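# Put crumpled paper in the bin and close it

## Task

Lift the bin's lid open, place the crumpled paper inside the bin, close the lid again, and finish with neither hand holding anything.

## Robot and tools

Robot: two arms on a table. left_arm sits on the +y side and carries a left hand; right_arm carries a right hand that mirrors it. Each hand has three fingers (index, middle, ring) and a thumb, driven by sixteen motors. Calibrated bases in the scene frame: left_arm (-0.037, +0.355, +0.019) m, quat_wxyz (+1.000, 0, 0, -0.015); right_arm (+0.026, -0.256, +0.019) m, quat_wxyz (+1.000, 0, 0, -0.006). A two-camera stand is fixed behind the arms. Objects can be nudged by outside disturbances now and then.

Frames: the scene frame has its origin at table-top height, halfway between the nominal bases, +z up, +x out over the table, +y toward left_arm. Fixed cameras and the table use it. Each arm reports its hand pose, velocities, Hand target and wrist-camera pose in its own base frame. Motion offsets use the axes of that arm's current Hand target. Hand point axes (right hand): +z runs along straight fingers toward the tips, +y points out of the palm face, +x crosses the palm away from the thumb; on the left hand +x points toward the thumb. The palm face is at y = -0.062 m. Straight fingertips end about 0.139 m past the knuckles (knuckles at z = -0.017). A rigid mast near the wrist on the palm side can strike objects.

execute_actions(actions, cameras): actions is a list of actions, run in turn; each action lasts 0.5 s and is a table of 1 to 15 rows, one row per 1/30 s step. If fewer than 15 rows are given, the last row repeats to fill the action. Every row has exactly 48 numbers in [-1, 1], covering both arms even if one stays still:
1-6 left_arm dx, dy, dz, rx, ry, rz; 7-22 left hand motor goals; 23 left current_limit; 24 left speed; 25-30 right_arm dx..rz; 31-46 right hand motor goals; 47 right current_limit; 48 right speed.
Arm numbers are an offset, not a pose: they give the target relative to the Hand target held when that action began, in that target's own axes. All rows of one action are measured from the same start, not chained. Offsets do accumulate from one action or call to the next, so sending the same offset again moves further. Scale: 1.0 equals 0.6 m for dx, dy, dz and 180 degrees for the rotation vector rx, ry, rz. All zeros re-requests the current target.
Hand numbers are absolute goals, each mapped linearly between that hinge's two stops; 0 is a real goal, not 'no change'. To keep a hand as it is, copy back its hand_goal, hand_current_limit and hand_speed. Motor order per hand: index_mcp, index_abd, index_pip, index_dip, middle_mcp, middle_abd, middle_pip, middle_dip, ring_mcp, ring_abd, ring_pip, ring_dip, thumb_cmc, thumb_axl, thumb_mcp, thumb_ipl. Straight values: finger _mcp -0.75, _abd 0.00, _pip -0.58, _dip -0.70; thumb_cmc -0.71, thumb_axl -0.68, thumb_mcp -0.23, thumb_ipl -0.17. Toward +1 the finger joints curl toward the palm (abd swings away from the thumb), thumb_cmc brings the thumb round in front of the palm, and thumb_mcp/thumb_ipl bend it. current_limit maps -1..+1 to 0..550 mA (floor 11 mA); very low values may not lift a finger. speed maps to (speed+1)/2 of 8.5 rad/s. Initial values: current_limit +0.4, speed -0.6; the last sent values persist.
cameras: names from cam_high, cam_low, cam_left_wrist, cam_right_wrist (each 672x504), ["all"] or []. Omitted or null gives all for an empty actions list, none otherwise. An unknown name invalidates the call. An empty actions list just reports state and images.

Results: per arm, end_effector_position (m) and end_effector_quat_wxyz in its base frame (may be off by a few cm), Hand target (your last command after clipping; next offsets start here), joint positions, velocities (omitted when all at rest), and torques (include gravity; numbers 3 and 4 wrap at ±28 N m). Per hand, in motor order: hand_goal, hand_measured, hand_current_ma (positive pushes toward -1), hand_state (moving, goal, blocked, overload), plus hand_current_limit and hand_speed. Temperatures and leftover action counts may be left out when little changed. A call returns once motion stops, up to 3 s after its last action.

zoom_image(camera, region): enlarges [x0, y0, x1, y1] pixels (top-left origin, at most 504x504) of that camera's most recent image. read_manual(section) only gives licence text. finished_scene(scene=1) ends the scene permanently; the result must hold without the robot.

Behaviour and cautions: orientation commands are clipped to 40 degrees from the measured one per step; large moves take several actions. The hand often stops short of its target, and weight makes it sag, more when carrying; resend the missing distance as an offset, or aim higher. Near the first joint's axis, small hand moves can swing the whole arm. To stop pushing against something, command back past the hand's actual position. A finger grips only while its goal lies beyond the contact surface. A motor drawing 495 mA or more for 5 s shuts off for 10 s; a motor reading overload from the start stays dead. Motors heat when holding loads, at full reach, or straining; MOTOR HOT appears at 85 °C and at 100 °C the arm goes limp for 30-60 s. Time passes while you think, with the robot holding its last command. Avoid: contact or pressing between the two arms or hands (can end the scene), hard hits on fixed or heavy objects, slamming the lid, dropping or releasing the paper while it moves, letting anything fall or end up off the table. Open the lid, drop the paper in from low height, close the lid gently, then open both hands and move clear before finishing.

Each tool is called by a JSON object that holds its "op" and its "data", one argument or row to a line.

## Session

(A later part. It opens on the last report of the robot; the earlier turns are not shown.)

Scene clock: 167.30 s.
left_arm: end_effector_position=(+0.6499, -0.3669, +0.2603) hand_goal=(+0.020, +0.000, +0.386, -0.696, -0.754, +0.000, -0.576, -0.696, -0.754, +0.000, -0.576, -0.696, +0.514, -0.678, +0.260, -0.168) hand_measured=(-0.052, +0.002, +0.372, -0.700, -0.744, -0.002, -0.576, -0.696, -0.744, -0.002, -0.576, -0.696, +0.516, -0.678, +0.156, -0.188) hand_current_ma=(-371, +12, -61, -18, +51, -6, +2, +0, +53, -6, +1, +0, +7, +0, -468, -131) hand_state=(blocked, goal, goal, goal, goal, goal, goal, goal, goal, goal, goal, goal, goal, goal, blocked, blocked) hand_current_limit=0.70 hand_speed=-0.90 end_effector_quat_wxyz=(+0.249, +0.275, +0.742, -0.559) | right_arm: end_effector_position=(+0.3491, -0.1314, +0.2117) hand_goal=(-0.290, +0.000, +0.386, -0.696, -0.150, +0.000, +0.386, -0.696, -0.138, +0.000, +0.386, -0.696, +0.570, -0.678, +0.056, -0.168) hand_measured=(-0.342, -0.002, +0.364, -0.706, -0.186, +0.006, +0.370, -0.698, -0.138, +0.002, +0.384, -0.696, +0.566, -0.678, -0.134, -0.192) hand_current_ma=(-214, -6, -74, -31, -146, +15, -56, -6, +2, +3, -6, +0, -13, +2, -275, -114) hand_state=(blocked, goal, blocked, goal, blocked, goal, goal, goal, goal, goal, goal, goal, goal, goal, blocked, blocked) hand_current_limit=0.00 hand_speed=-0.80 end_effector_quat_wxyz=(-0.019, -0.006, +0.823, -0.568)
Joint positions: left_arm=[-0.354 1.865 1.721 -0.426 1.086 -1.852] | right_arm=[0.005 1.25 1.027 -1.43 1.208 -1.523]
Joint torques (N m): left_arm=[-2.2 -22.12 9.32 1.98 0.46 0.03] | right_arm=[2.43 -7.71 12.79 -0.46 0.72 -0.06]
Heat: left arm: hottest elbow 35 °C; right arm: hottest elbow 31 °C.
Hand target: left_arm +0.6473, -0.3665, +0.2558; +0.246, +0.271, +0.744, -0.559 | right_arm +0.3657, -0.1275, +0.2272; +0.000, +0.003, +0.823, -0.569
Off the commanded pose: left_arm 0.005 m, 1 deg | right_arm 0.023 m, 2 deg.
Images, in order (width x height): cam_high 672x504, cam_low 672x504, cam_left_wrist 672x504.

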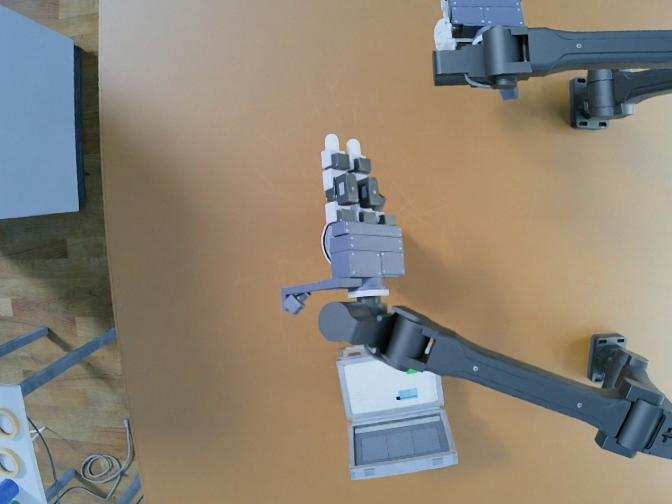

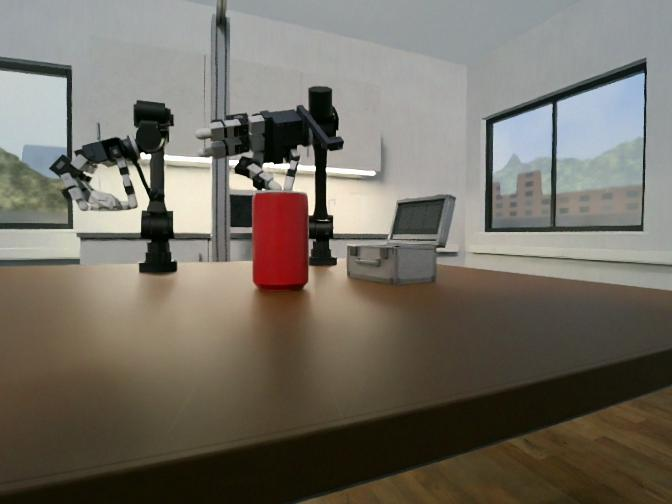

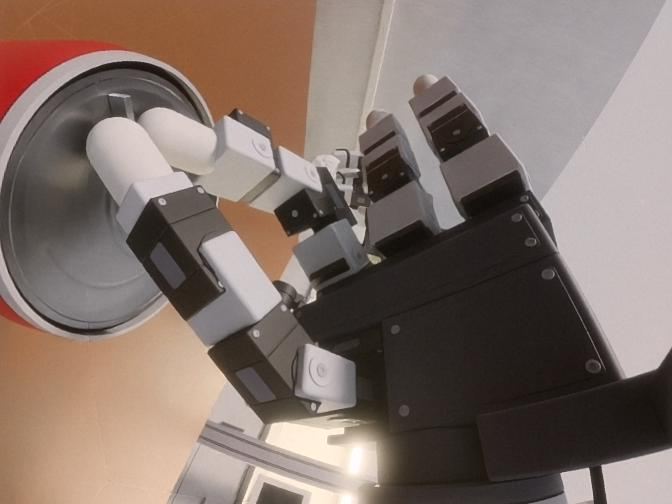

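{"op": "execute_actions", "data": {
  "actions": [
    [[-0.0132,-0.0273,-0.0082,-0.0057,-0.0101,0.0429,0.02,0,0.387,-0.696,-0.754,0,-0.576,-0.696,-0.754,0,-0.576,-0.696,0.514,-0.678,0.26,-0.168,0.75,-0.9,0,0,0,0,0,0,-0.29,0,0.387,-0.696,-0.15,0,0.387,-0.696,-0.137,0,0.387,-0.696,0.571,-0.678,0.056,-0.168,0.0,-0.8]]
  ],
  "cameras": ["cam_high","cam_low","cam_left_wrist"]
}}

{"op": "zoom_image", "data": {
  "camera": "cam_low",
  "region": [230, 150, 330, 210]
}}

{"op": "zoom_image", "data": {
  "camera": "cam_left_wrist",
  "region": [40, 50, 240, 200]
}}

Scene clock: 169.23 s.
left_arm: end_effector_position=(+0.6446, -0.3620, +0.2654) hand_goal=(+0.020, +0.000, +0.386, -0.696, -0.754, +0.000, -0.576, -0.696, -0.754, +0.000, -0.576, -0.696, +0.514, -0.678, +0.260, -0.168) hand_measured=(-0.052, +0.000, +0.356, -0.710, -0.744, -0.002, -0.576, -0.696, -0.744, -0.002, -0.576, -0.696, +0.516, -0.678, +0.180, -0.190) hand_current_ma=(-371, -2, -141, -62, +51, -6, +2, +0, +53, -6, +1, +0, +8, +1, -481, -140) hand_state=(blocked, goal, blocked, goal, goal, goal, goal, goal, goal, goal, goal, goal, goal, goal, blocked, blocked) hand_current_limit=0.75 hand_speed=-0.90 end_effector_quat_wxyz=(+0.287, +0.300, +0.732, -0.540) | right_arm: end_effector_position=(+0.3491, -0.1314, +0.2117) hand_goal=(-0.290, +0.000, +0.386, -0.696, -0.150, +0.000, +0.386, -0.696, -0.138, +0.000, +0.386, -0.696, +0.570, -0.678, +0.056, -0.168) hand_measured=(-0.342, -0.002, +0.364, -0.706, -0.186, +0.006, +0.370, -0.698, -0.138, +0.002, +0.384, -0.696, +0.566, -0.678, -0.134, -0.192) hand_current_ma=(-214, -6, -74, -31, -146, +15, -56, -6, +2, +3, -6, +0, -13, +2, -275, -114) hand_state=(blocked, goal, blocked, goal, blocked, goal, goal, goal, goal, goal, goal, goal, goal, goal, blocked, blocked) hand_current_limit=0.00 hand_speed=-0.80 end_effector_quat_wxyz=(-0.019, -0.006, +0.823, -0.568)
Joint positions: left_arm=[-0.359 1.812 1.639 -0.356 1.05 -1.794] | right_arm=[0.005 1.25 1.027 -1.43 1.208 -1.523]
Joint torques (N m): left_arm=[-2.61 -22.18 9.81 2.44 0.44 0.19] | right_arm=[2.37 -7.59 12.75 -0.54 0.7 -0.05]
Heat: left arm: hottest elbow 35 °C; right arm: hottest elbow 31 °C.
Hand target: left_arm +0.6417, -0.3666, +0.2738; +0.297, +0.309, +0.725, -0.539 | right_arm +0.3657, -0.1275, +0.2272; +0.000, +0.003, +0.823, -0.569
Off the commanded pose: left_arm 0.010 m, 2 deg | right_arm 0.023 m, 2 deg.
Images, in order (width x height): cam_high 672x504, cam_low 672x504, cam_left_wrist 672x504.

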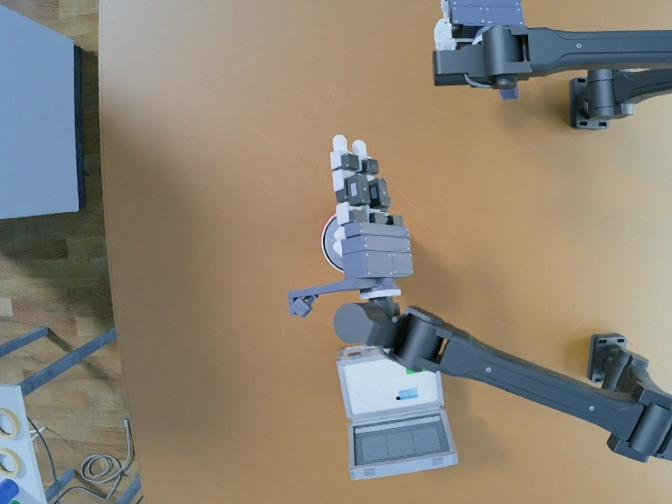

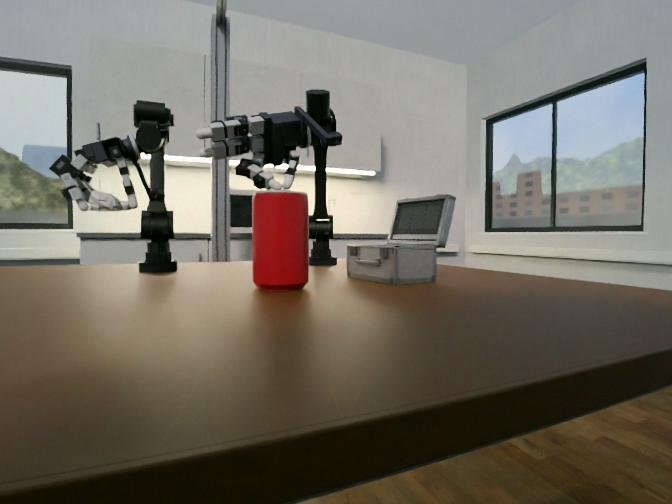

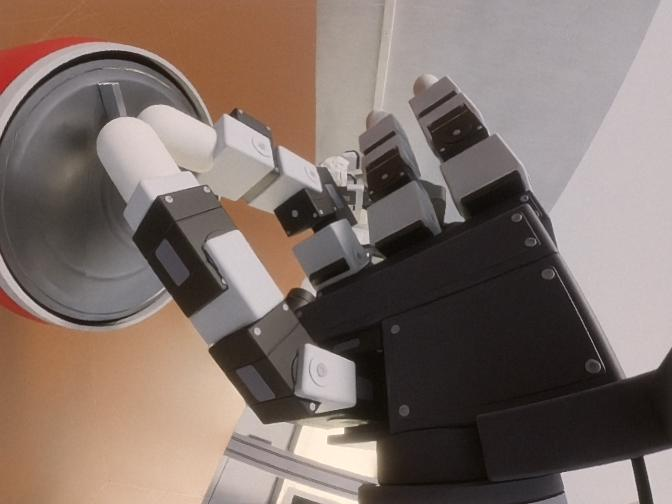

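Scaled by 5.040 from the camera's 672x504 image, which has a finer 960x720 frame.

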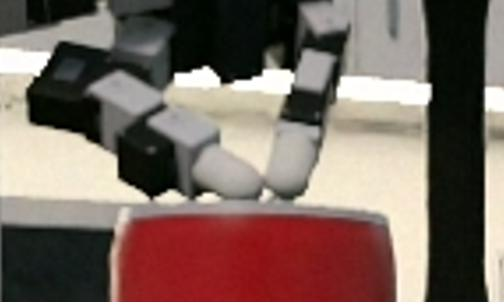

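Scaled by 2.520 from the camera's 672x504 image, which has a finer 960x720 frame.

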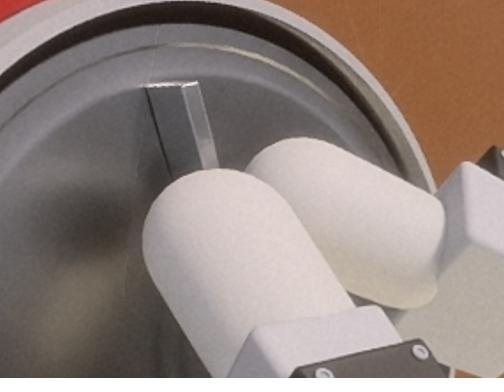

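{"op": "execute_actions", "data": {
  "actions": [
    [[-0.038,-0.03,-0.012,0,0,0,-0.3,0,0.5,-0.696,-0.754,0,-0.576,-0.696,-0.754,0,-0.576,-0.696,0.514,-0.678,0.12,-0.168,0.4,-0.5,0,0,0,0,0,0,-0.29,0,0.387,-0.696,-0.15,0,0.387,-0.696,-0.137,0,0.387,-0.696,0.571,-0.678,0.056,-0.168,0.0,-0.8]],
    [[0,0,0,-0.0353,-0.0305,-0.0403,-0.644,0,0.708,-0.696,-0.754,0,-0.576,-0.696,-0.754,0,-0.576,-0.696,0.514,-0.678,0.247,-0.168,0.4,-0.5,0,0,0,0,0,0,-0.29,0,0.387,-0.696,-0.15,0,0.387,-0.696,-0.137,0,0.387,-0.696,0.571,-0.678,0.056,-0.168,0.0,-0.8]],
    [[0.0142,0.0665,-0.0165,0,0,0,-0.644,0,0.708,-0.696,-0.754,0,-0.576,-0.696,-0.754,0,-0.576,-0.696,0.514,-0.678,0.247,-0.168,0.4,-0.5,0,0,0,0,0,0,-0.29,0,0.387,-0.696,-0.15,0,0.387,-0.696,-0.137,0,0.387,-0.696,0.571,-0.678,0.056,-0.168,0.0,-0.8]]
  ],
  "cameras": ["cam_high","cam_low","cam_left_wrist"]
}}

{"op": "zoom_image", "data": {
  "camera": "cam_low",
  "region": [230, 150, 330, 210]
}}

{"op": "zoom_image", "data": {
  "camera": "cam_left_wrist",
  "region": [40, 50, 240, 200]
}}

{"op": "zoom_image", "data": {
  "camera": "cam_high",
  "region": [290, 190, 410, 290]
}}

Scene clock: 178.57 s.
left_arm: end_effector_position=(+0.6543, -0.3429, +0.2910) hand_goal=(-0.644, +0.000, +0.708, -0.696, -0.754, +0.000, -0.576, -0.696, -0.754, +0.000, -0.576, -0.696, +0.514, -0.678, +0.246, -0.168) hand_measured=(-0.634, +0.000, +0.704, -0.700, -0.744, -0.002, -0.576, -0.696, -0.744, -0.002, -0.576, -0.696, +0.510, -0.678, +0.242, -0.170) hand_current_ma=(+47, -2, -19, -14, +46, -6, +2, +0, +47, -6, +1, +0, -14, +1, -22, -16) hand_state=(goal, goal, goal, goal, goal, goal, goal, goal, goal, goal, goal, goal, goal, goal, goal, goal) hand_current_limit=0.40 hand_speed=-0.50 end_effector_quat_wxyz=(+0.319, +0.222, +0.754, -0.529) | right_arm: end_effector_position=(+0.3491, -0.1314, +0.2117) hand_goal=(-0.290, +0.000, +0.386, -0.696, -0.150, +0.000, +0.386, -0.696, -0.138, +0.000, +0.386, -0.696, +0.570, -0.678, +0.056, -0.168) hand_measured=(-0.342, -0.002, +0.364, -0.706, -0.186, +0.006, +0.370, -0.698, -0.138, +0.002, +0.384, -0.696, +0.566, -0.678, -0.134, -0.192) hand_current_ma=(-214, -6, -74, -31, -146, +15, -56, -6, +2, +3, -6, +0, -13, +2, -275, -114) hand_state=(blocked, goal, blocked, goal, blocked, goal, goal, goal, goal, goal, goal, goal, goal, goal, blocked, blocked) hand_current_limit=0.00 hand_speed=-0.80 end_effector_quat_wxyz=(-0.019, -0.006, +0.823, -0.568)
Joint positions: left_arm=[-0.35 1.764 1.618 -0.257 0.926 -1.984] | right_arm=[0.005 1.25 1.027 -1.43 1.208 -1.523]
Joint torques (N m): left_arm=[-1.85 -18.32 10.14 2.48 0.55 0.09] | right_arm=[2.78 -7.82 12.93 -0.43 0.74 -0.06]
Heat: left arm: hottest elbow 35 °C; right arm: hottest elbow 31 °C.
Hand target: left_arm +0.6596, -0.3438, +0.2737; +0.314, +0.220, +0.757, -0.530 | right_arm +0.3657, -0.1275, +0.2272; +0.000, +0.003, +0.823, -0.569
Off the commanded pose: left_arm 0.018 m, 1 deg | right_arm 0.023 m, 2 deg.
Images, in order (width x height): cam_high 672x504, cam_low 672x504, cam_left_wrist 672x504.

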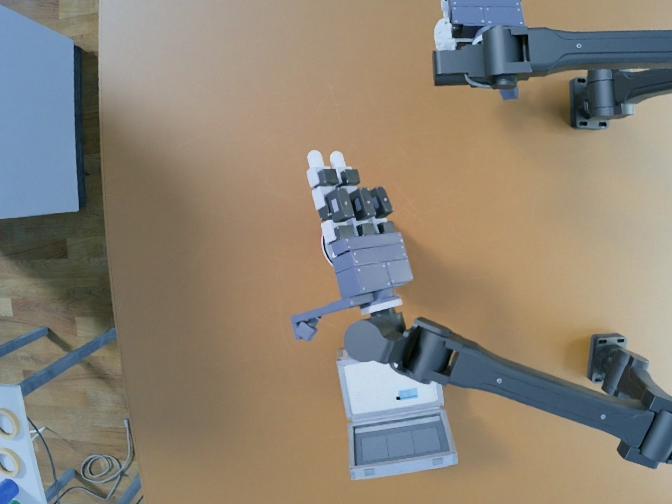

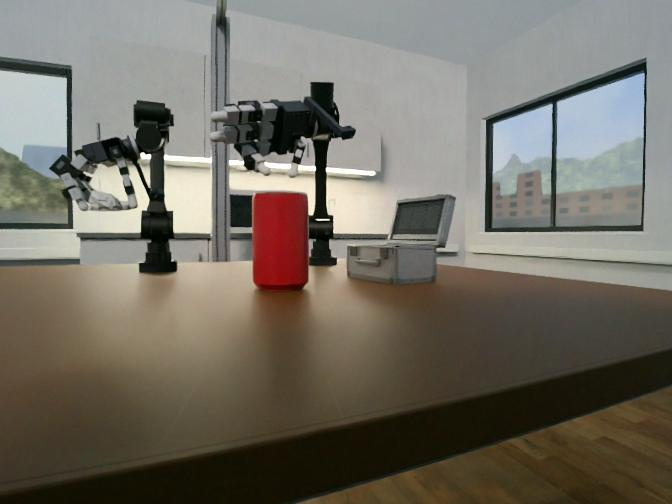

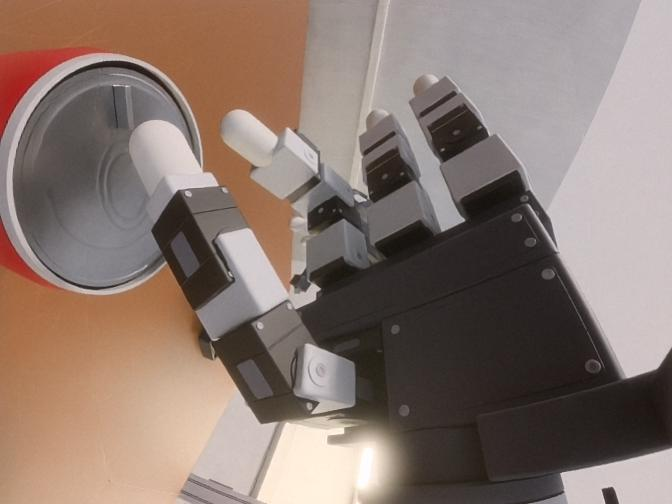

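Scaled by 5.040 from the camera's 672x504 image, which has a finer 960x720 frame.

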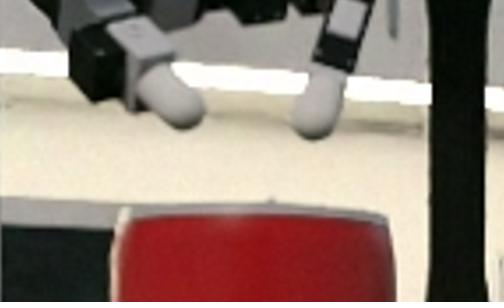

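Scaled by 2.520 from the camera's 672x504 image, which has a finer 960x720 frame.

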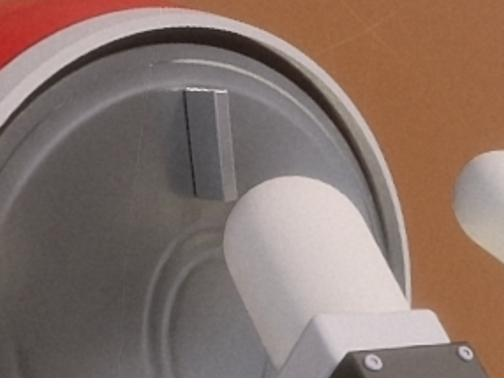

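Scaled by 4.200 from the camera's 672x504 image, which has a finer 960x720 frame.

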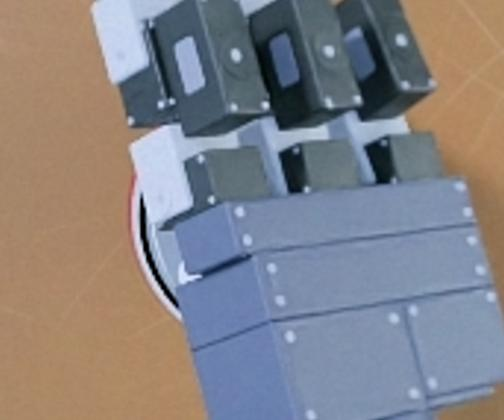

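{"op": "execute_actions", "data": {
  "actions": [
    [[0.0118,0.0205,0.0058,0,0,0,-0.548,0,0.708,-0.696,-0.754,0,-0.576,-0.696,-0.754,0,-0.576,-0.696,0.514,-0.678,0.247,-0.168,0.4,-0.5,0,0,0,0,0,0,-0.29,0,0.387,-0.696,-0.15,0,0.387,-0.696,-0.137,0,0.387,-0.696,0.571,-0.678,0.056,-0.168,0.0,-0.8]]
  ],
  "cameras": ["cam_high","cam_low","cam_left_wrist"]
}}

{"op": "zoom_image", "data": {
  "camera": "cam_low",
  "region": [230, 150, 330, 210]
}}

{"op": "zoom_image", "data": {
  "camera": "cam_left_wrist",
  "region": [40, 50, 240, 200]
}}

Scene clock: 181.77 s.
left_arm: end_effector_position=(+0.6552, -0.3438, +0.2864) hand_goal=(-0.548, +0.000, +0.708, -0.696, -0.754, +0.000, -0.576, -0.696, -0.754, +0.000, -0.576, -0.696, +0.514, -0.678, +0.246, -0.168) hand_measured=(-0.546, +0.000, +0.704, -0.700, -0.744, -0.002, -0.576, -0.696, -0.744, -0.002, -0.576, -0.696, +0.510, -0.678, +0.242, -0.170) hand_current_ma=(+7, -2, -18, -14, +46, -6, +2, +0, +47, -6, +1, +0, -14, +1, -22, -16) hand_state=(goal, goal, goal, goal, goal, goal, goal, goal, goal, goal, goal, goal, goal, goal, goal, goal) hand_current_limit=0.40 hand_speed=-0.50 end_effector_quat_wxyz=(+0.322, +0.225, +0.751, -0.531) | right_arm: end_effector_position=(+0.3491, -0.1314, +0.2117) hand_goal=(-0.290, +0.000, +0.386, -0.696, -0.150, +0.000, +0.386, -0.696, -0.138, +0.000, +0.386, -0.696, +0.570, -0.678, +0.056, -0.168) hand_measured=(-0.342, -0.002, +0.364, -0.706, -0.186, +0.006, +0.370, -0.698, -0.138, +0.002, +0.384, -0.696, +0.566, -0.678, -0.134, -0.192) hand_current_ma=(-214, -6, -74, -31, -146, +15, -56, -6, +2, +3, -6, +0, -13, +2, -275, -114) hand_state=(blocked, goal, blocked, goal, blocked, goal, goal, goal, goal, goal, goal, goal, goal, goal, blocked, blocked) hand_current_limit=0.00 hand_speed=-0.80 end_effector_quat_wxyz=(-0.019, -0.006, +0.823, -0.568)
Joint positions: left_arm=[-0.35 1.767 1.603 -0.228 0.93 -1.984] | right_arm=[0.005 1.25 1.027 -1.43 1.208 -1.523]
Joint torques (N m): left_arm=[-1.44 -17.2 10 2.59 0.54 0.12] | right_arm=[3.08 -7.71 12.81 -0.54 0.73 -0.08]
Heat: left arm: hottest elbow 35 °C; right arm: hottest elbow 31 °C.
Hand target: left_arm +0.6636, -0.3428, +0.2595; +0.314, +0.220, +0.757, -0.530 | right_arm +0.3657, -0.1275, +0.2272; +0.000, +0.003, +0.823, -0.569
Off the commanded pose: left_arm 0.028 m, 1 deg | right_arm 0.023 m, 2 deg.
Images, in order (width x height): cam_high 672x504, cam_low 672x504, cam_left_wrist 672x504.

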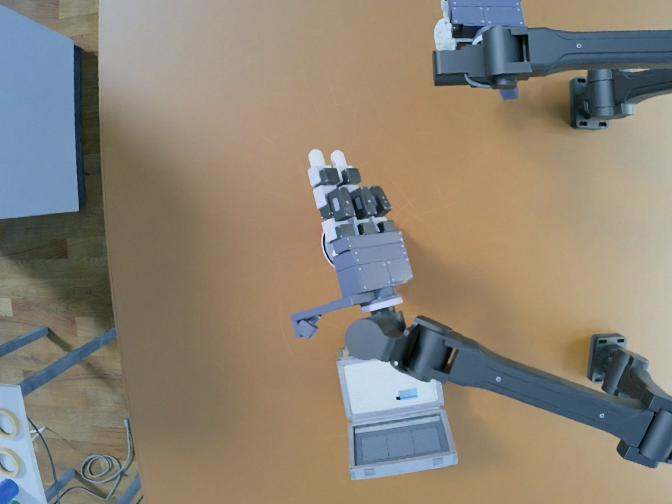

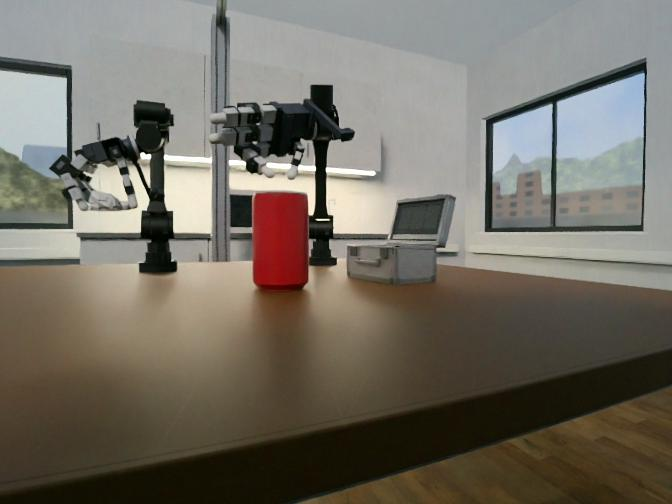

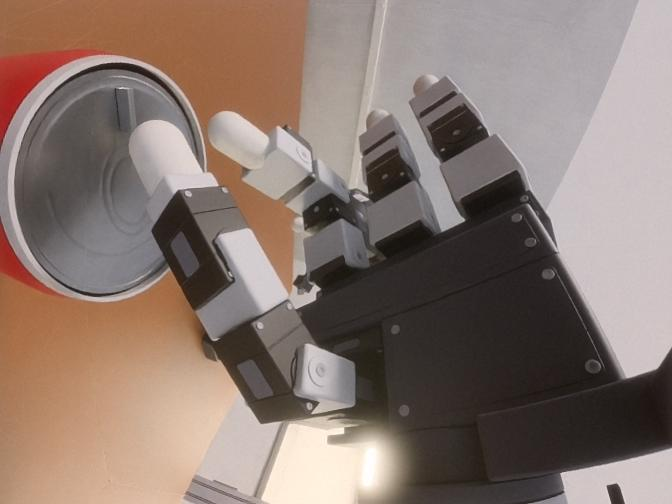

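Scaled by 5.040 from the camera's 672x504 image, which has a finer 960x720 frame.

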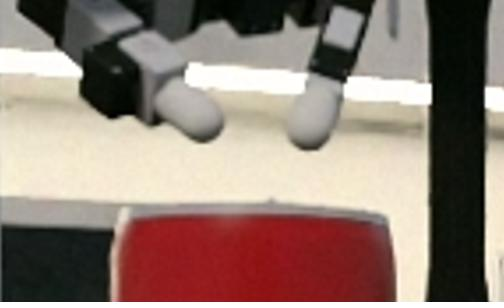

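Scaled by 2.520 from the camera's 672x504 image, which has a finer 960x720 frame.

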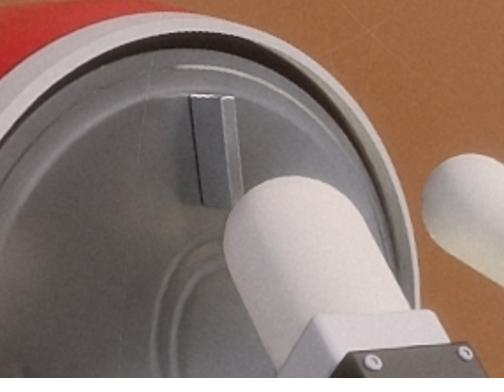

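{"op": "execute_actions", "data": {
  "actions": [
    [[0.0141,0.0133,0.0048,0,0,0,-0.548,0,0.708,-0.696,-0.754,0,-0.576,-0.696,-0.754,0,-0.576,-0.696,0.514,-0.678,0.247,-0.168,0.4,-0.5,0,0,0,0,0,0,-0.29,0,0.387,-0.696,-0.15,0,0.387,-0.696,-0.137,0,0.387,-0.696,0.571,-0.678,0.056,-0.168,0.0,-0.8]]
  ],
  "cameras": ["cam_high","cam_low","cam_left_wrist"]
}}

{"op": "zoom_image", "data": {
  "camera": "cam_low",
  "region": [230, 150, 330, 210]
}}

{"op": "zoom_image", "data": {
  "camera": "cam_left_wrist",
  "region": [40, 50, 240, 200]
}}

Scene clock: 183.93 s.
left_arm: end_effector_position=(+0.6556, -0.3440, +0.2720) hand_goal=(-0.548, +0.000, +0.708, -0.696, -0.754, +0.000, -0.576, -0.696, -0.754, +0.000, -0.576, -0.696, +0.514, -0.678, +0.246, -0.168) hand_measured=(-0.546, +0.000, +0.704, -0.700, -0.744, -0.002, -0.576, -0.696, -0.744, -0.002, -0.576, -0.696, +0.510, -0.678, +0.242, -0.170) hand_current_ma=(+7, -2, -18, -14, +46, -6, +2, +0, +47, -6, +1, +0, -14, +1, -22, -16) hand_state=(goal, goal, goal, goal, goal, goal, goal, goal, goal, goal, goal, goal, goal, goal, goal, goal) hand_current_limit=0.40 hand_speed=-0.50 end_effector_quat_wxyz=(+0.321, +0.225, +0.752, -0.531) | right_arm: end_effector_position=(+0.3491, -0.1314, +0.2117) hand_goal=(-0.290, +0.000, +0.386, -0.696, -0.150, +0.000, +0.386, -0.696, -0.138, +0.000, +0.386, -0.696, +0.570, -0.678, +0.056, -0.168) hand_measured=(-0.342, -0.002, +0.364, -0.706, -0.186, +0.006, +0.370, -0.698, -0.138, +0.002, +0.384, -0.696, +0.566, -0.678, -0.134, -0.192) hand_current_ma=(-214, -6, -74, -31, -146, +15, -56, -6, +2, +3, -6, +0, -13, +2, -275, -114) hand_state=(blocked, goal, blocked, goal, blocked, goal, goal, goal, goal, goal, goal, goal, goal, goal, blocked, blocked) hand_current_limit=0.00 hand_speed=-0.80 end_effector_quat_wxyz=(-0.019, -0.006, +0.823, -0.568)
Joint positions: left_arm=[-0.35 1.776 1.579 -0.199 0.93 -1.984] | right_arm=[0.005 1.25 1.027 -1.43 1.208 -1.523]
Joint torques (N m): left_arm=[-1.32 -17.61 10.07 2.54 0.52 0.11] | right_arm=[2.37 -7.65 12.9 -0.54 0.71 -0.08]
Heat: left arm: hottest elbow 35 °C; right arm: hottest elbow 32 °C.
Hand target: left_arm +0.6636, -0.3428, +0.2475; +0.314, +0.220, +0.757, -0.530 | right_arm +0.3657, -0.1275, +0.2272; +0.000, +0.003, +0.823, -0.569
Off the commanded pose: left_arm 0.026 m, 1 deg | right_arm 0.023 m, 2 deg.
Images, in order (width x height): cam_high 672x504, cam_low 672x504, cam_left_wrist 672x504.

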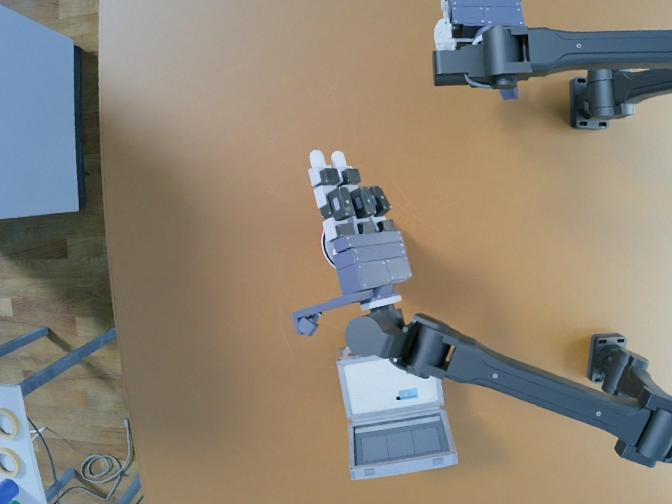

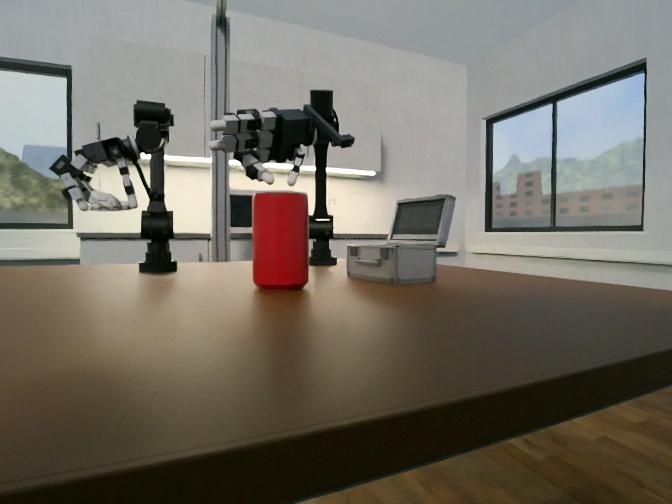

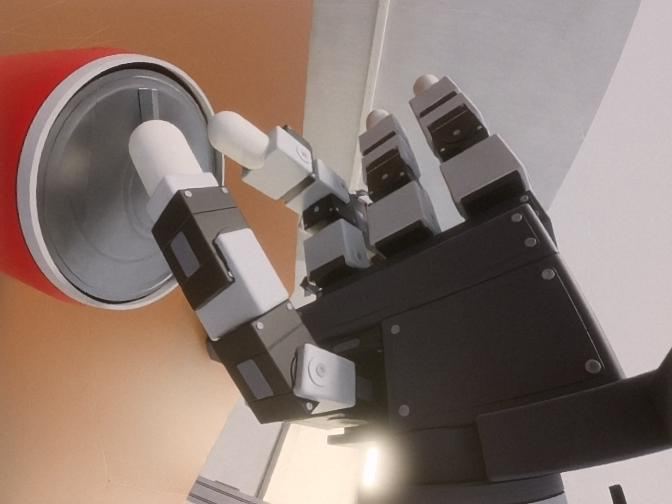

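Scaled by 5.040 from the camera's 672x504 image, which has a finer 960x720 frame.

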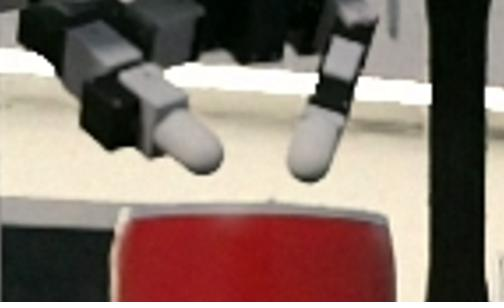

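Scaled by 2.520 from the camera's 672x504 image, which has a finer 960x720 frame.

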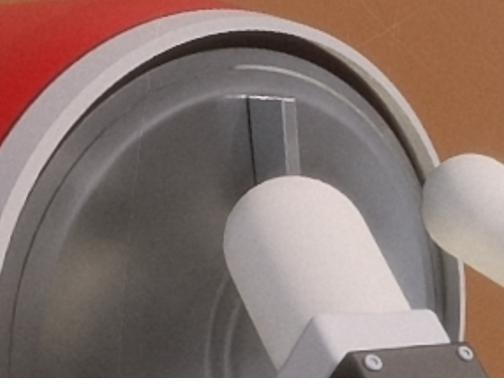

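{"op": "execute_actions", "data": {
  "actions": [
    [[0,0,0,0,0,0,-0.493,0,0.708,-0.696,-0.754,0,-0.576,-0.696,-0.754,0,-0.576,-0.696,0.514,-0.678,0.247,-0.168,0.4,-0.5,0,0,0,0,0,0,-0.29,0,0.387,-0.696,-0.15,0,0.387,-0.696,-0.137,0,0.387,-0.696,0.571,-0.678,0.056,-0.168,0.0,-0.8]],
    [[0.0048,0.0178,0.0065,0,0,0,-0.493,0,0.708,-0.696,-0.754,0,-0.576,-0.696,-0.754,0,-0.576,-0.696,0.514,-0.678,0.247,-0.168,0.4,-0.5,0,0,0,0,0,0,-0.29,0,0.387,-0.696,-0.15,0,0.387,-0.696,-0.137,0,0.387,-0.696,0.571,-0.678,0.056,-0.168,0.0,-0.8]]
  ],
  "cameras": ["cam_high","cam_low","cam_left_wrist"]
}}

{"op": "zoom_image", "data": {
  "camera": "cam_low",
  "region": [230, 150, 330, 210]
}}

{"op": "zoom_image", "data": {
  "camera": "cam_left_wrist",
  "region": [40, 50, 240, 200]
}}

Scene clock: 187.03 s.
left_arm: end_effector_position=(+0.6599, -0.3460, +0.2602) hand_goal=(-0.494, +0.000, +0.708, -0.696, -0.754, +0.000, -0.576, -0.696, -0.754, +0.000, -0.576, -0.696, +0.514, -0.678, +0.246, -0.168) hand_measured=(-0.492, +0.000, +0.704, -0.698, -0.744, -0.002, -0.576, -0.696, -0.744, -0.002, -0.576, -0.696, +0.510, -0.678, +0.242, -0.170) hand_current_ma=(+5, -2, -17, -13, +46, -6, +2, +0, +47, -6, +1, +0, -14, +1, -22, -16) hand_state=(goal, goal, goal, goal, goal, goal, goal, goal, goal, goal, goal, goal, goal, goal, goal, goal) hand_current_limit=0.40 hand_speed=-0.50 end_effector_quat_wxyz=(+0.318, +0.224, +0.752, -0.531) | right_arm: end_effector_position=(+0.3491, -0.1314, +0.2117) hand_goal=(-0.290, +0.000, +0.386, -0.696, -0.150, +0.000, +0.386, -0.696, -0.138, +0.000, +0.386, -0.696, +0.570, -0.678, +0.056, -0.168) hand_measured=(-0.342, -0.002, +0.364, -0.706, -0.186, +0.006, +0.370, -0.698, -0.138, +0.002, +0.384, -0.696, +0.566, -0.678, -0.134, -0.192) hand_current_ma=(-214, -6, -74, -31, -146, +15, -56, -6, +2, +3, -6, +0, -13, +2, -275, -114) hand_state=(blocked, goal, blocked, goal, blocked, goal, goal, goal, goal, goal, goal, goal, goal, goal, blocked, blocked) hand_current_limit=0.00 hand_speed=-0.80 end_effector_quat_wxyz=(-0.019, -0.006, +0.823, -0.568)
Joint positions: left_arm=[-0.35 1.797 1.579 -0.184 0.933 -1.984] | right_arm=[0.005 1.25 1.027 -1.43 1.208 -1.523]
Joint torques (N m): left_arm=[-1.2 -17.73 10.15 2.56 0.55 0.13] | right_arm=[2.32 -7.41 12.88 -0.55 0.71 -0.07]
Heat: left arm: hottest elbow 34 °C; right arm: hottest elbow 32 °C.
Hand target: left_arm +0.6696, -0.3428, +0.2373; +0.314, +0.220, +0.757, -0.530 | right_arm +0.3657, -0.1275, +0.2272; +0.000, +0.003, +0.823, -0.569
Off the commanded pose: left_arm 0.025 m, 1 deg | right_arm 0.023 m, 2 deg.
Images, in order (width x height): cam_high 672x504, cam_low 672x504, cam_left_wrist 672x504.

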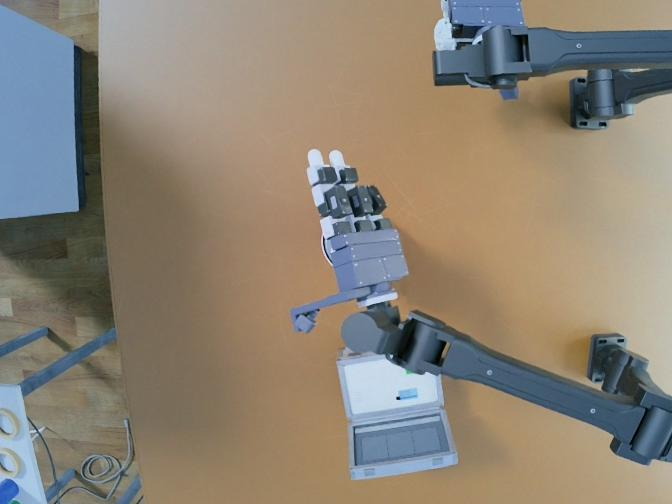

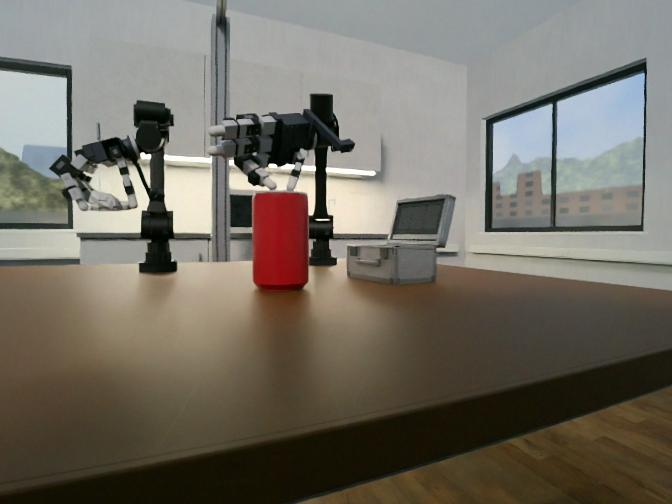

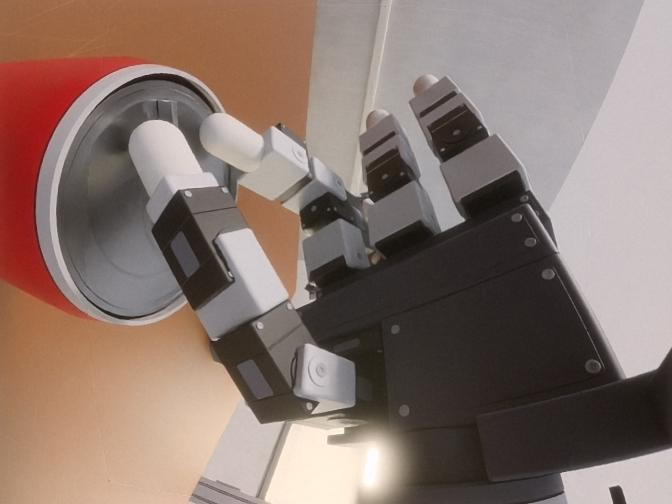

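Scaled by 5.040 from the camera's 672x504 image, which has a finer 960x720 frame.

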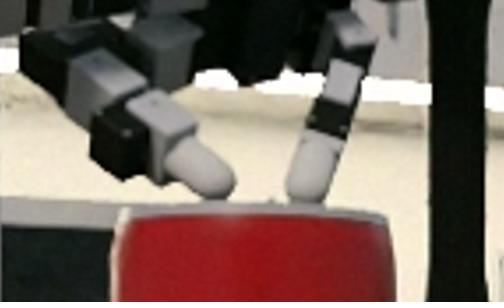

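Scaled by 2.520 from the camera's 672x504 image, which has a finer 960x720 frame.

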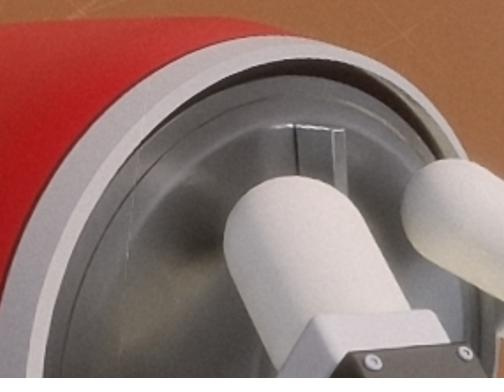

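{"op": "execute_actions", "data": {
  "actions": [
    [[0.007,0.0135,0.005,0,0,0,-0.493,0,0.708,-0.696,-0.754,0,-0.576,-0.696,-0.754,0,-0.576,-0.696,0.514,-0.678,0.247,-0.168,0.4,-0.5,0,0,0,0,0,0,-0.29,0,0.387,-0.696,-0.15,0,0.387,-0.696,-0.137,0,0.387,-0.696,0.571,-0.678,0.056,-0.168,0.0,-0.8]]
  ],
  "cameras": ["cam_high","cam_low","cam_left_wrist"]
}}

{"op": "zoom_image", "data": {
  "camera": "cam_low",
  "region": [230, 150, 330, 210]
}}

{"op": "zoom_image", "data": {
  "camera": "cam_left_wrist",
  "region": [40, 50, 240, 200]
}}

{"op": "zoom_image", "data": {
  "camera": "cam_high",
  "region": [290, 190, 410, 290]
}}

Scene clock: 189.00 s.
left_arm: end_effector_position=(+0.6640, -0.3463, +0.2566) hand_goal=(-0.494, +0.000, +0.708, -0.696, -0.754, +0.000, -0.576, -0.696, -0.754, +0.000, -0.576, -0.696, +0.514, -0.678, +0.246, -0.168) hand_measured=(-0.492, +0.000, +0.704, -0.698, -0.744, -0.002, -0.576, -0.696, -0.744, -0.002, -0.576, -0.696, +0.512, -0.678, +0.242, -0.170) hand_current_ma=(+6, -2, -17, -13, +46, -6, +2, +0, +47, -6, +1, +0, -12, +1, -18, -15) hand_state=(goal, goal, goal, goal, goal, goal, goal, goal, goal, goal, goal, goal, goal, goal, goal, goal) hand_current_limit=0.40 hand_speed=-0.50 end_effector_quat_wxyz=(+0.321, +0.226, +0.750, -0.532) | right_arm: end_effector_position=(+0.3491, -0.1314, +0.2117) hand_goal=(-0.290, +0.000, +0.386, -0.696, -0.150, +0.000, +0.386, -0.696, -0.138, +0.000, +0.386, -0.696, +0.570, -0.678, +0.056, -0.168) hand_measured=(-0.342, -0.002, +0.364, -0.706, -0.186, +0.006, +0.370, -0.698, -0.138, +0.002, +0.384, -0.696, +0.566, -0.678, -0.134, -0.192) hand_current_ma=(-214, -6, -74, -31, -146, +15, -56, -6, +2, +3, -6, +0, -13, +2, -275, -114) hand_state=(blocked, goal, blocked, goal, blocked, goal, goal, goal, goal, goal, goal, goal, goal, goal, blocked, blocked) hand_current_limit=0.00 hand_speed=-0.80 end_effector_quat_wxyz=(-0.019, -0.006, +0.823, -0.568)
Joint positions: left_arm=[-0.348 1.807 1.579 -0.165 0.935 -1.984] | right_arm=[0.005 1.25 1.027 -1.43 1.208 -1.523]
Joint torques (N m): left_arm=[-1.08 -17.49 9.87 2.51 0.51 0.15] | right_arm=[2.55 -7.12 12.83 -0.39 0.73 -0.06]
Heat: left arm: hottest elbow 34 °C; right arm: hottest elbow 32 °C.
Hand target: left_arm +0.6728, -0.3427, +0.2284; +0.314, +0.220, +0.757, -0.529 | right_arm +0.3657, -0.1275, +0.2272; +0.000, +0.003, +0.823, -0.569
Off the commanded pose: left_arm 0.030 m, 1 deg | right_arm 0.023 m, 2 deg.
Images, in order (width x height): cam_high 672x504, cam_low 672x504, cam_left_wrist 672x504.

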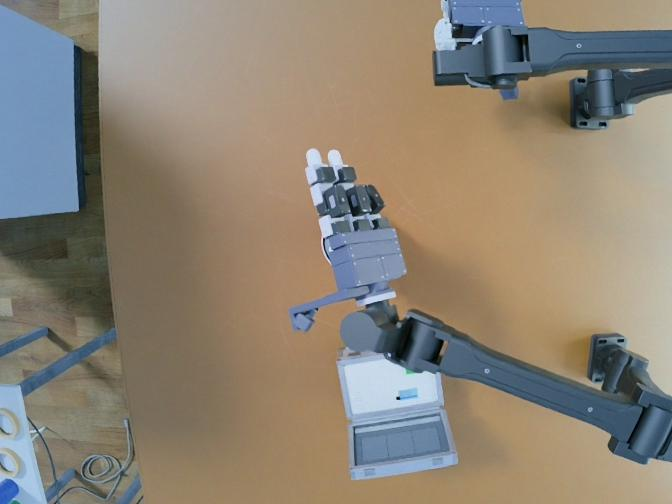

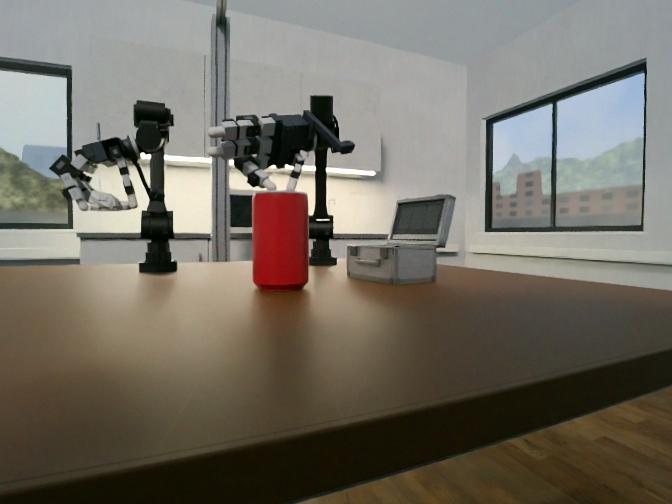

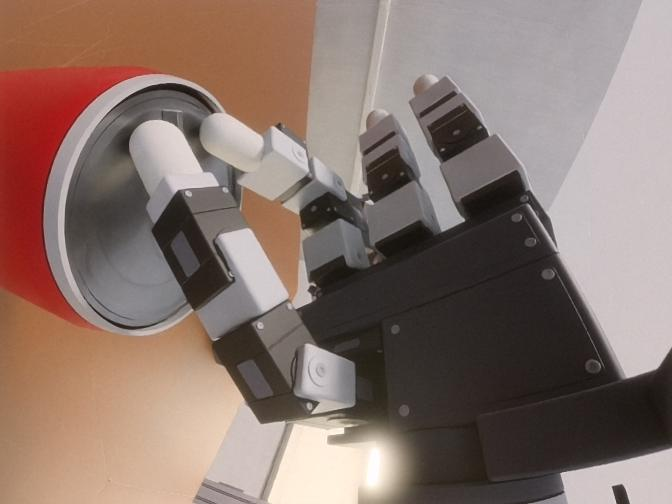

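Scaled by 5.040 from the camera's 672x504 image, which has a finer 960x720 frame.

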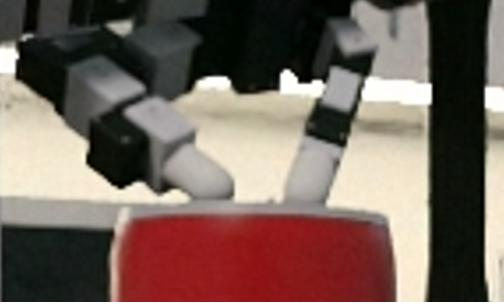

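Scaled by 2.520 from the camera's 672x504 image, which has a finer 960x720 frame.

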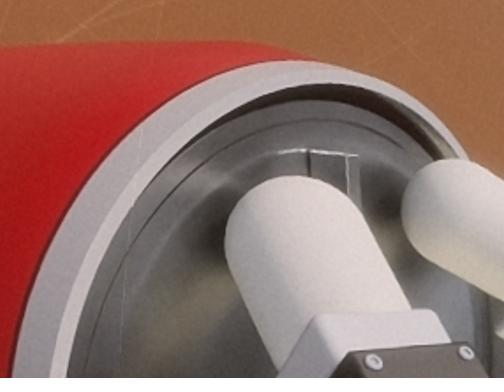

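Scaled by 4.200 from the camera's 672x504 image, which has a finer 960x720 frame.

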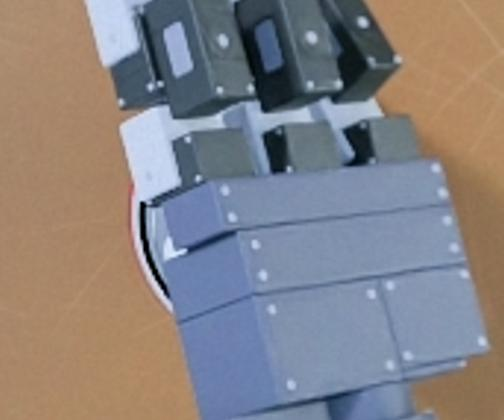

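{"op": "execute_actions", "data": {
  "actions": [
    [[0.013,-0.0055,-0.002,0,0,0,-0.452,0,0.708,-0.696,-0.754,0,-0.576,-0.696,-0.754,0,-0.576,-0.696,0.514,-0.678,0.292,-0.168,0.6,-0.8,0,0,0,0,0,0,-0.29,0,0.387,-0.696,-0.15,0,0.387,-0.696,-0.137,0,0.387,-0.696,0.571,-0.678,0.056,-0.168,0.0,-0.8]],
    [[0,0,0,0,0,0,-0.288,0,0.708,-0.696,-0.754,0,-0.576,-0.696,-0.754,0,-0.576,-0.696,0.514,-0.678,0.427,-0.168,0.75,-0.8,0,0,0,0,0,0,-0.29,0,0.387,-0.696,-0.15,0,0.387,-0.696,-0.137,0,0.387,-0.696,0.571,-0.678,0.056,-0.168,0.0,-0.8]]
  ],
  "cameras": ["cam_high","cam_low","cam_left_wrist"]
}}

{"op": "zoom_image", "data": {
  "camera": "cam_low",
  "region": [230, 150, 330, 210]
}}

{"op": "zoom_image", "data": {
  "camera": "cam_left_wrist",
  "region": [40, 50, 240, 200]
}}

Scene clock: 191.73 s.
left_arm: end_effector_position=(+0.6642, -0.3467, +0.2532) hand_goal=(-0.288, +0.000, +0.708, -0.696, -0.754, +0.000, -0.576, -0.696, -0.754, +0.000, -0.576, -0.696, +0.514, -0.678, +0.426, -0.168) hand_measured=(-0.382, +0.004, +0.696, -0.702, -0.744, -0.002, -0.576, -0.696, -0.744, -0.002, -0.576, -0.696, +0.514, -0.680, +0.308, -0.196) hand_current_ma=(-481, +12, -59, -25, +46, -6, +2, +0, +47, -6, +1, +0, +0, -6, -481, -182) hand_state=(blocked, goal, goal, goal, goal, goal, goal, goal, goal, goal, goal, goal, goal, goal, blocked, blocked) hand_current_limit=0.75 hand_speed=-0.80 end_effector_quat_wxyz=(+0.327, +0.230, +0.746, -0.532) | right_arm: end_effector_position=(+0.3491, -0.1314, +0.2117) hand_goal=(-0.290, +0.000, +0.386, -0.696, -0.150, +0.000, +0.386, -0.696, -0.138, +0.000, +0.386, -0.696, +0.570, -0.678, +0.056, -0.168) hand_measured=(-0.342, -0.002, +0.364, -0.706, -0.186, +0.006, +0.370, -0.698, -0.138, +0.002, +0.384, -0.696, +0.566, -0.678, -0.134, -0.192) hand_current_ma=(-214, -6, -74, -31, -146, +15, -56, -6, +2, +3, -6, +0, -13, +2, -275, -114) hand_state=(blocked, goal, blocked, goal, blocked, goal, goal, goal, goal, goal, goal, goal, goal, goal, blocked, blocked) hand_current_limit=0.00 hand_speed=-0.80 end_effector_quat_wxyz=(-0.019, -0.006, +0.823, -0.568)
Joint positions: left_arm=[-0.348 1.807 1.562 -0.136 0.937 -1.981] | right_arm=[0.005 1.25 1.027 -1.43 1.208 -1.523]
Joint torques (N m): left_arm=[-1.49 -18.78 8.75 2.1 0.2 0.09] | right_arm=[2.43 -7.59 12.85 -0.53 0.72 -0.05]
Heat: left arm: hottest elbow 34 °C; right arm: hottest elbow 32 °C.
Hand target: left_arm +0.6648, -0.3428, +0.2255; +0.314, +0.220, +0.757, -0.530 | right_arm +0.3657, -0.1275, +0.2272; +0.000, +0.003, +0.823, -0.569
Off the commanded pose: left_arm 0.028 m, 2 deg | right_arm 0.023 m, 2 deg.
Images, in order (width x height): cam_high 672x504, cam_low 672x504, cam_left_wrist 672x504.

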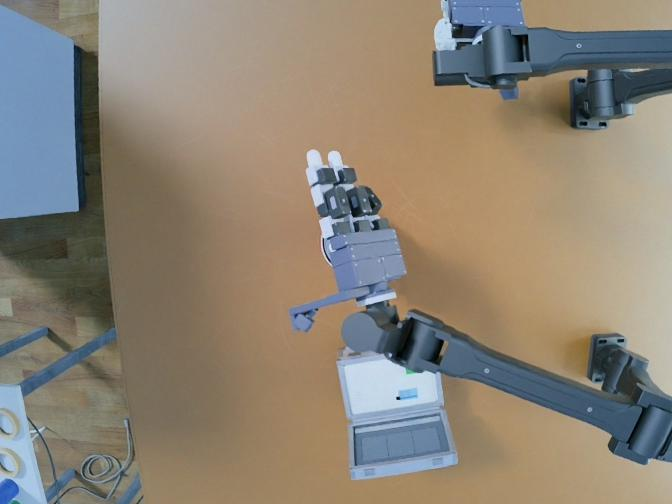

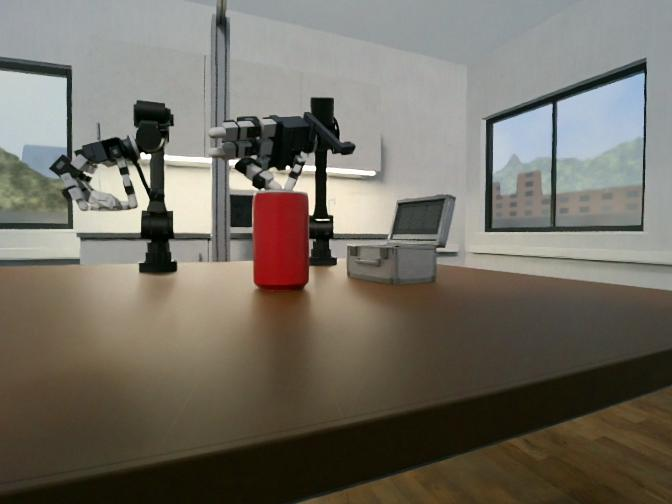

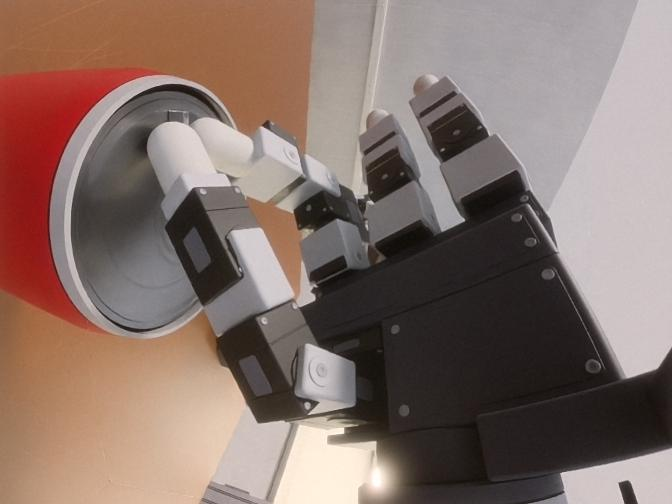

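Scaled by 5.040 from the camera's 672x504 image, which has a finer 960x720 frame.

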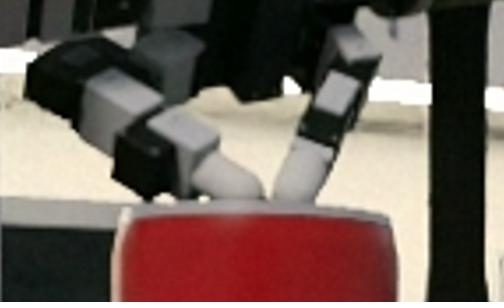

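Scaled by 2.520 from the camera's 672x504 image, which has a finer 960x720 frame.

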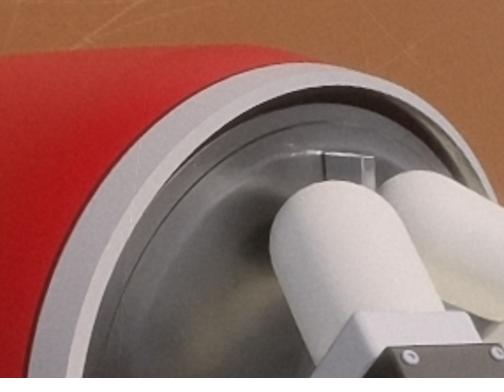

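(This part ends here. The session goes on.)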